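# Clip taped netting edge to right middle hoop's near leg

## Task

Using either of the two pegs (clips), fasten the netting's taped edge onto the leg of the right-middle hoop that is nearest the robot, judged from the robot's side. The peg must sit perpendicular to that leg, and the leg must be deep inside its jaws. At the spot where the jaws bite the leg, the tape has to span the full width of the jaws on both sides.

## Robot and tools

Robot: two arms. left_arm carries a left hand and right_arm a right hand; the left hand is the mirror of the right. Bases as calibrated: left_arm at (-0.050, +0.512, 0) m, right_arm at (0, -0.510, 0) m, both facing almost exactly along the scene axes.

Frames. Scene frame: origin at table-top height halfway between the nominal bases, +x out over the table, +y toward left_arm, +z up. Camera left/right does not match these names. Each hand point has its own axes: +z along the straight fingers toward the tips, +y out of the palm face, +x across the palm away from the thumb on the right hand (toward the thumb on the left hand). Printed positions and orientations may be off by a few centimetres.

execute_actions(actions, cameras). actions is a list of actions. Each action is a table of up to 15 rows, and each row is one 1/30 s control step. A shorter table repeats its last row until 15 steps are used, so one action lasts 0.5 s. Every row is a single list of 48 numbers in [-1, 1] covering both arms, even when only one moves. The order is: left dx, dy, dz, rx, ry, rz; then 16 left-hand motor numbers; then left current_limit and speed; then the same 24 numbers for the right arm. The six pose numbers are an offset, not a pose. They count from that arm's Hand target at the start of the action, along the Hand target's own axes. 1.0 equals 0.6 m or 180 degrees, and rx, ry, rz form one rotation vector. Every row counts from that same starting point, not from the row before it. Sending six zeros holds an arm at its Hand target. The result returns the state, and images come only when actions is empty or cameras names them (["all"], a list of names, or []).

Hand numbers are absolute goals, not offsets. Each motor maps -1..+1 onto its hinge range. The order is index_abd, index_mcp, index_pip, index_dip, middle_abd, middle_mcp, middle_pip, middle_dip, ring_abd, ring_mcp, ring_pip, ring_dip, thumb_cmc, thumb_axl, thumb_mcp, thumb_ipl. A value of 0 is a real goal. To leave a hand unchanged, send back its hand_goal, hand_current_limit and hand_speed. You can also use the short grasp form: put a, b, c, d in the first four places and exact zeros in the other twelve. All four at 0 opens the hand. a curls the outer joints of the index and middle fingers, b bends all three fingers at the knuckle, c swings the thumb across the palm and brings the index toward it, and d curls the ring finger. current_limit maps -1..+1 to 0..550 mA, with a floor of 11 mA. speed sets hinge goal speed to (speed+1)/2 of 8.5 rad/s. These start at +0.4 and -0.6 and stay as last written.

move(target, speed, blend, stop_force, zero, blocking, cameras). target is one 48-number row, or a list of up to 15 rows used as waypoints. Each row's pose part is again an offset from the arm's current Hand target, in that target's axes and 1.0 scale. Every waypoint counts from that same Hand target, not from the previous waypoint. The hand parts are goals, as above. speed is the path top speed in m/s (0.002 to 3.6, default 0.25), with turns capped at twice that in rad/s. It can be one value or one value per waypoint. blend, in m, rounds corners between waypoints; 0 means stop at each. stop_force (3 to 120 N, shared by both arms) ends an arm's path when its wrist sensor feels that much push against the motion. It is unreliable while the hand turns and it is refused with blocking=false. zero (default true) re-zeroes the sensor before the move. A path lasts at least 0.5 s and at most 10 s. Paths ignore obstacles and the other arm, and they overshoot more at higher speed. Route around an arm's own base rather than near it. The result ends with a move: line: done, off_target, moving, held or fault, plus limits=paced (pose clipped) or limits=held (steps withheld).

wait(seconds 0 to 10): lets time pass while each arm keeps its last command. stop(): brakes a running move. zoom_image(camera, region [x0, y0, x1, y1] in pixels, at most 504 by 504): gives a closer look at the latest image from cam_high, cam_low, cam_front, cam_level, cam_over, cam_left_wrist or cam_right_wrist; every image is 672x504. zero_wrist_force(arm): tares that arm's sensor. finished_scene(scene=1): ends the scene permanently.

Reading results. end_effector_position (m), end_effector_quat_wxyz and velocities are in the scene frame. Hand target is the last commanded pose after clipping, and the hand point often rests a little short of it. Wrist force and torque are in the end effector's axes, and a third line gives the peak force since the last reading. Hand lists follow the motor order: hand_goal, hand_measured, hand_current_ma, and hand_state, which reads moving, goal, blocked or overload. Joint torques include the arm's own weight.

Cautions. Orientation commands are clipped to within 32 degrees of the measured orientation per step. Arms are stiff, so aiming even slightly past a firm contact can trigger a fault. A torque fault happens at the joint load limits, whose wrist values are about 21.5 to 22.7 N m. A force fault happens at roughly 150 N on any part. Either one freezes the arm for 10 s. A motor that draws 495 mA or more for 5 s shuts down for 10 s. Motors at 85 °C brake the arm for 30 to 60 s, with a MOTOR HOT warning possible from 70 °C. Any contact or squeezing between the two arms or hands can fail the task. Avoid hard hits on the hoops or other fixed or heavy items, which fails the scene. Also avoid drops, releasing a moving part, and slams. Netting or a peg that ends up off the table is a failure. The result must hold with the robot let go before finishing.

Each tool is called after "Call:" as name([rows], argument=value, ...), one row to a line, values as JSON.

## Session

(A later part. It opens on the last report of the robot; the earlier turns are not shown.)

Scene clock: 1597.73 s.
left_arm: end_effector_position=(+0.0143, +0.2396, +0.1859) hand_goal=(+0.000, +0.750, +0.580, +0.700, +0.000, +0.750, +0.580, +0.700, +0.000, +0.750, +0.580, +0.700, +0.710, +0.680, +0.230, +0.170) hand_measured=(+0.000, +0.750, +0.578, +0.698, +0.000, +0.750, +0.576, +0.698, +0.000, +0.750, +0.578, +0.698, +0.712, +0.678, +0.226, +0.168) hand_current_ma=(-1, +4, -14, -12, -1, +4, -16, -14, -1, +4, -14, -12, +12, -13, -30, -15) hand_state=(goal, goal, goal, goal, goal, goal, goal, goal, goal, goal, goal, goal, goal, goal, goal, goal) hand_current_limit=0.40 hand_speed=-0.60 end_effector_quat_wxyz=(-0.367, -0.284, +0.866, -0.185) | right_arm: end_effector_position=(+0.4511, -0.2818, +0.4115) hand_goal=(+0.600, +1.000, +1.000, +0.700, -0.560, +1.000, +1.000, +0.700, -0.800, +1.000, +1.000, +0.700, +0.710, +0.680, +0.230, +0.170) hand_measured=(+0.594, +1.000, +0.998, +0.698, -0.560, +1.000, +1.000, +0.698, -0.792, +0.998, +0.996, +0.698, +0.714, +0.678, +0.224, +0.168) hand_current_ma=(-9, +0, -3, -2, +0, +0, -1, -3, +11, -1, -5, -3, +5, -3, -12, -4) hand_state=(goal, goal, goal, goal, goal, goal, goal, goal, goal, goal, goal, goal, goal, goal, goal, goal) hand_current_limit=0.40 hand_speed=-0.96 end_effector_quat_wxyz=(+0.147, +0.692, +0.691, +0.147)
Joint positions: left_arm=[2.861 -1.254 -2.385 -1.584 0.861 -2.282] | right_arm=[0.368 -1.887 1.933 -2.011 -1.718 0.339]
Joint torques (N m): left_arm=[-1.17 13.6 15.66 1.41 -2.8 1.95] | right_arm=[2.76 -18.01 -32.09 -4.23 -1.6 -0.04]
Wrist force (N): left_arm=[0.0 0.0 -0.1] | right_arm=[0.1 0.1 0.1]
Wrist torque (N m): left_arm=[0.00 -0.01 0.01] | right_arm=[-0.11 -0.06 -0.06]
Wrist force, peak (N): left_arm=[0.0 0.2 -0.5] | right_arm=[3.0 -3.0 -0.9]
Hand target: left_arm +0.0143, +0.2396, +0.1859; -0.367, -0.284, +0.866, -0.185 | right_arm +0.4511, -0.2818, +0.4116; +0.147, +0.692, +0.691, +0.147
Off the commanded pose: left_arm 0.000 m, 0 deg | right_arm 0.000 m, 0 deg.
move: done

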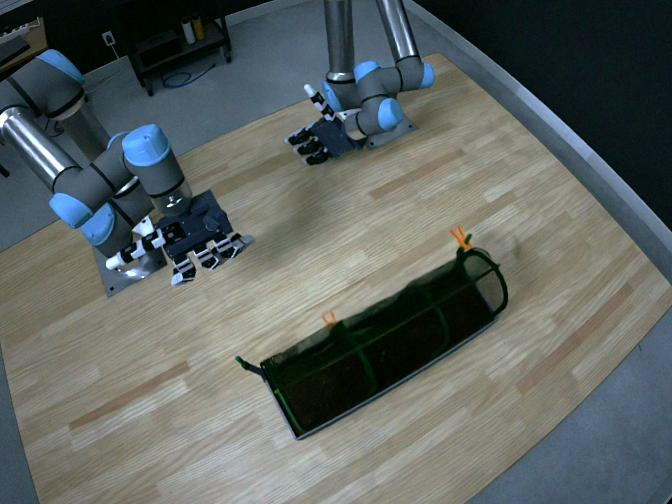

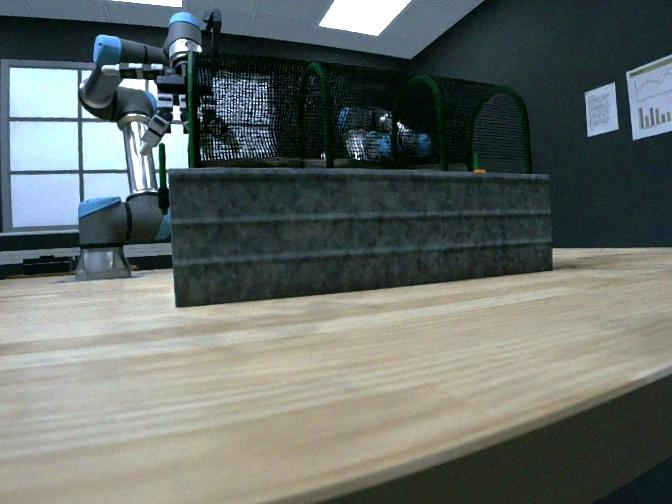

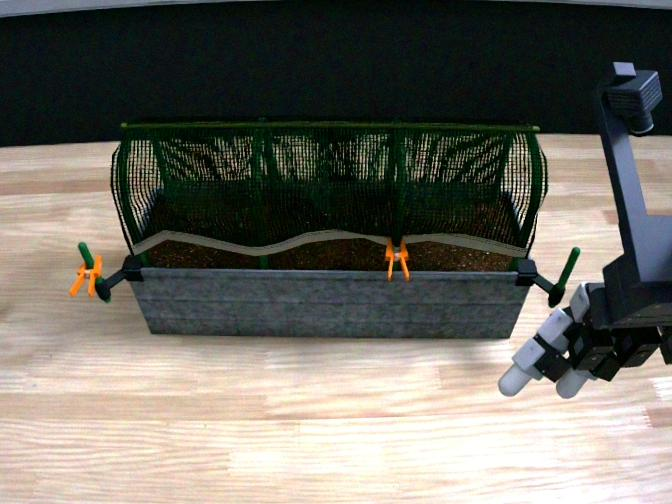

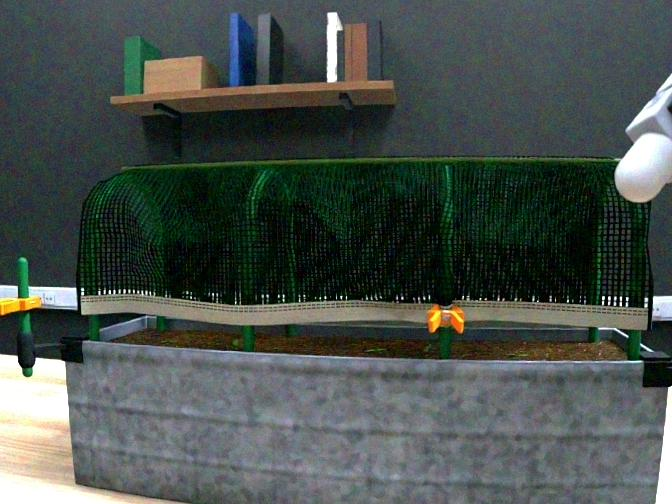

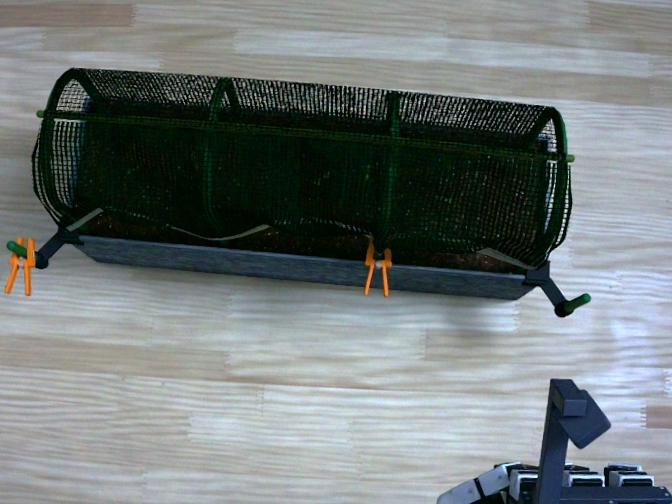

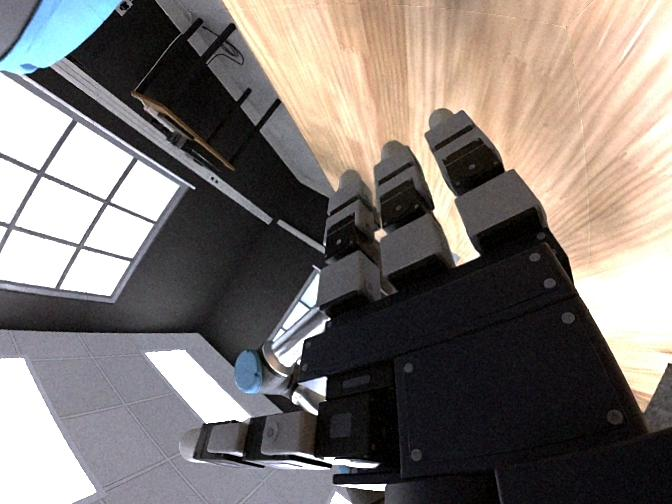

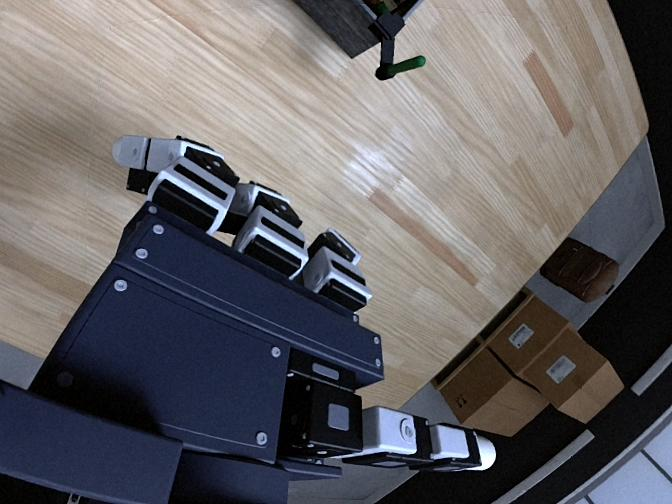

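Call:
zoom_image(camera="cam_front", region=[380, 232, 416, 284])

Call:
zoom_image(camera="cam_over", region=[360, 228, 396, 270])

Call:
zoom_image(camera="cam_level", region=[424, 296, 468, 340])

Scaled by 9.692 from the camera's 672x504 image, which has a finer 960x720 frame.

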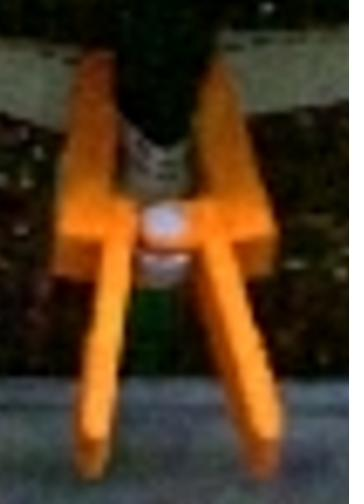

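Scaled by 12.000 from the camera's 672x504 image, which has a finer 960x720 frame.

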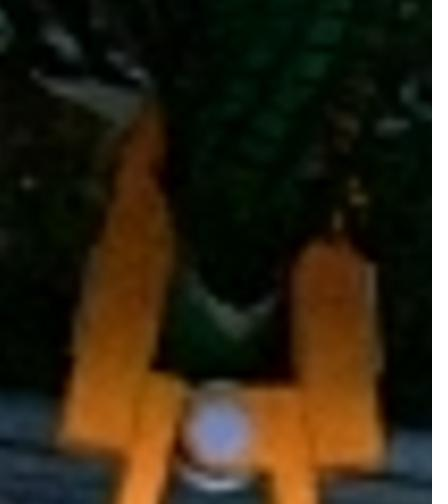

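Scaled by 11.455 from the camera's 672x504 image, which has a finer 960x720 frame.

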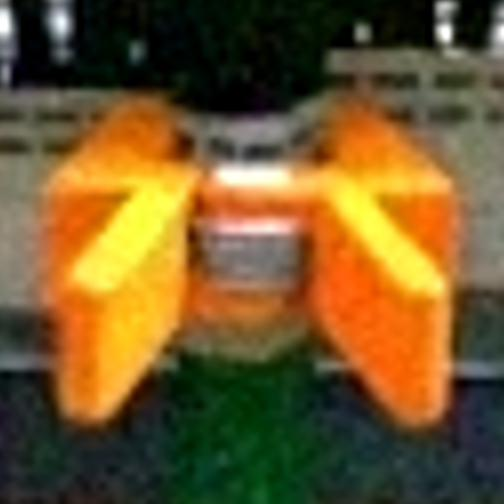

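Call:
zoom_image(camera="cam_level", region=[0, 250, 60, 390])

Call:
zoom_image(camera="cam_over", region=[0, 225, 50, 305])

Call:
zoom_image(camera="cam_over", region=[355, 225, 405, 305])

Call:
zoom_image(camera="cam_front", region=[60, 230, 150, 310])

Scaled by 3.600 from the camera's 672x504 image, which has a finer 960x720 frame.

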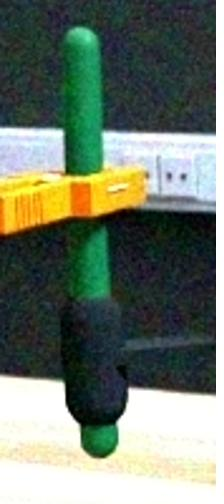

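Scaled by 6.300 from the camera's 672x504 image, which has a finer 960x720 frame.

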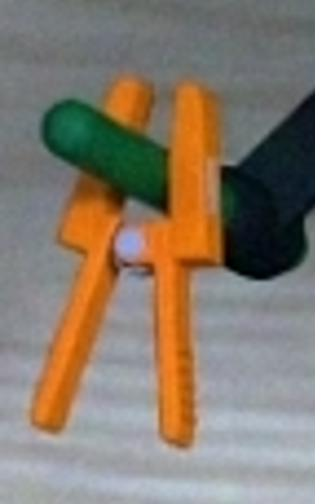

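Scaled by 6.300 from the camera's 672x504 image, which has a finer 960x720 frame.

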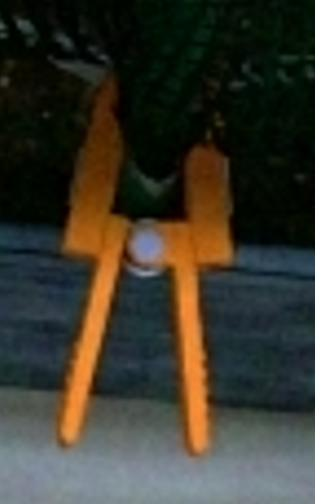

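Scaled by 5.600 from the camera's 672x504 image, which has a finer 960x720 frame.

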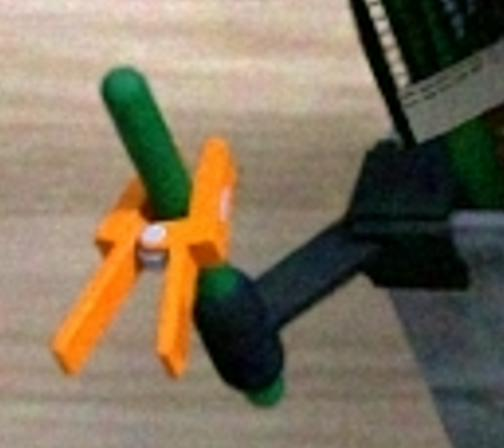

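Call:
wait(seconds=0, cameras=["cam_over", "cam_front", "cam_high"])

Call:
zoom_image(camera="cam_over", region=[330, 215, 430, 315])

Call:
zoom_image(camera="cam_front", region=[220, 180, 420, 330])

Scene clock: 1702.13 s.
left_arm: end_effector_position=(+0.0143, +0.2396, +0.1859) hand_goal=(+0.000, +0.750, +0.580, +0.700, +0.000, +0.750, +0.580, +0.700, +0.000, +0.750, +0.580, +0.700, +0.710, +0.680, +0.230, +0.170) hand_measured=(+0.000, +0.750, +0.578, +0.698, +0.000, +0.750, +0.576, +0.698, +0.000, +0.750, +0.578, +0.698, +0.712, +0.678, +0.226, +0.168) hand_current_ma=(-1, +4, -14, -12, -1, +4, -16, -14, -1, +4, -14, -12, +12, -13, -30, -15) hand_state=(goal, goal, goal, goal, goal, goal, goal, goal, goal, goal, goal, goal, goal, goal, goal, goal) hand_current_limit=0.40 hand_speed=-0.60 end_effector_quat_wxyz=(-0.367, -0.284, +0.866, -0.185) | right_arm: end_effector_position=(+0.4511, -0.2818, +0.4116) hand_goal=(+0.600, +1.000, +1.000, +0.700, -0.560, +1.000, +1.000, +0.700, -0.800, +1.000, +1.000, +0.700, +0.710, +0.680, +0.230, +0.170) hand_measured=(+0.594, +1.000, +0.998, +0.698, -0.560, +1.000, +1.000, +0.698, -0.792, +0.998, +0.996, +0.698, +0.714, +0.678, +0.224, +0.168) hand_current_ma=(-9, +0, -3, -2, +0, +0, -1, -3, +11, -1, -5, -3, +5, -3, -12, -4) hand_state=(goal, goal, goal, goal, goal, goal, goal, goal, goal, goal, goal, goal, goal, goal, goal, goal) hand_current_limit=0.40 hand_speed=-0.96 end_effector_quat_wxyz=(+0.147, +0.692, +0.691, +0.147)
Joint positions: left_arm=[2.861 -1.254 -2.385 -1.584 0.861 -2.282] | right_arm=[0.368 -1.887 1.933 -2.011 -1.718 0.339]
Joint torques (N m): left_arm=[-0.36 14.98 15.67 1.7 -2.65 1.76] | right_arm=[10.99 -19.5 -33.24 -2.03 -1.31 -1.4]
Wrist force (N): left_arm=[-0.2 0.1 -0.3] | right_arm=[0.1 0.1 0.2]
Wrist torque (N m): left_arm=[0.04 0.01 -0.01] | right_arm=[-0.12 -0.06 -0.06]
Wrist force, peak (N): left_arm=[-0.3 0.0 -0.4] | right_arm=[0.3 -0.1 0.4]
Hand target: left_arm +0.0143, +0.2396, +0.1859; -0.367, -0.284, +0.866, -0.185 | right_arm +0.4511, -0.2818, +0.4116; +0.147, +0.692, +0.691, +0.147
Off the commanded pose: left_arm 0.000 m, 0 deg | right_arm 0.000 m, 0 deg.
Images, in order (width x height): cam_high 672x504, cam_front 672x504, cam_over 672x504.

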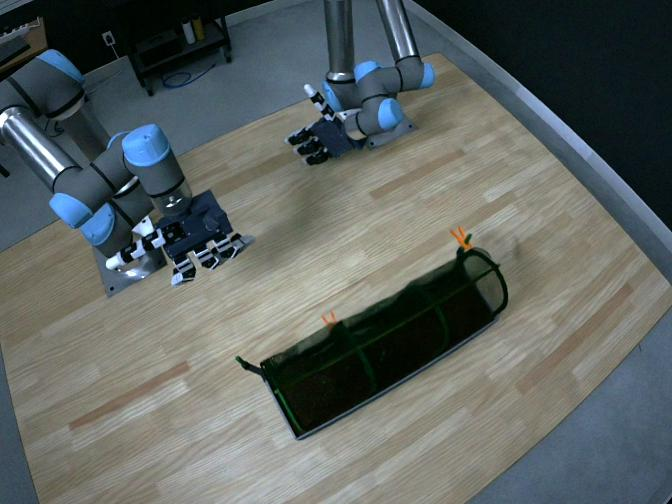

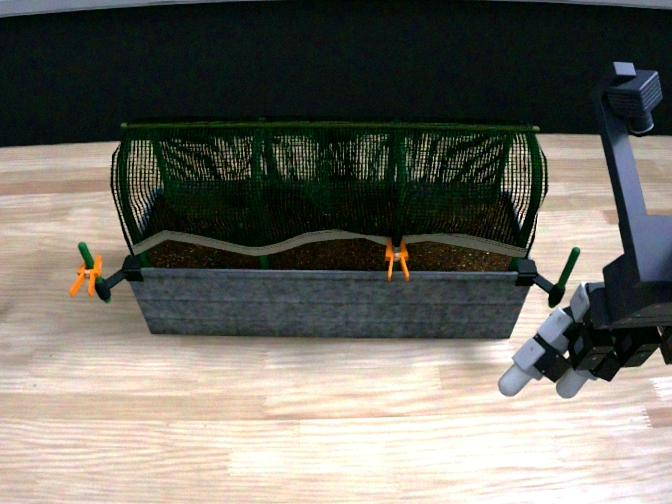

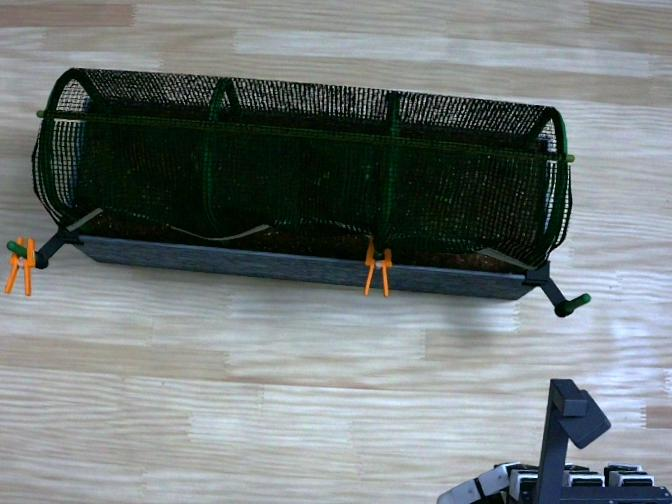

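Scaled by 5.040 from the camera's 672x504 image, which has a finer 960x720 frame.

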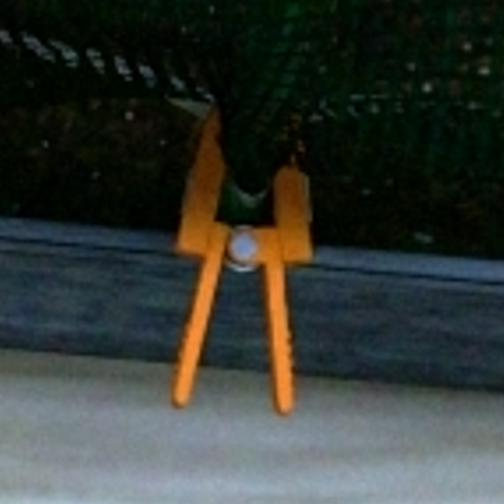

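Scaled by 2.520 from the camera's 672x504 image, which has a finer 960x720 frame.

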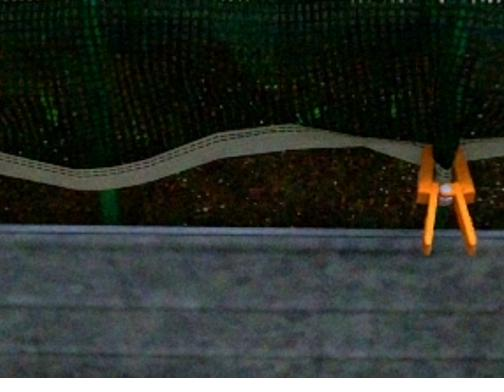

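Call:
finished_scene()

The scene is finished: the task was done.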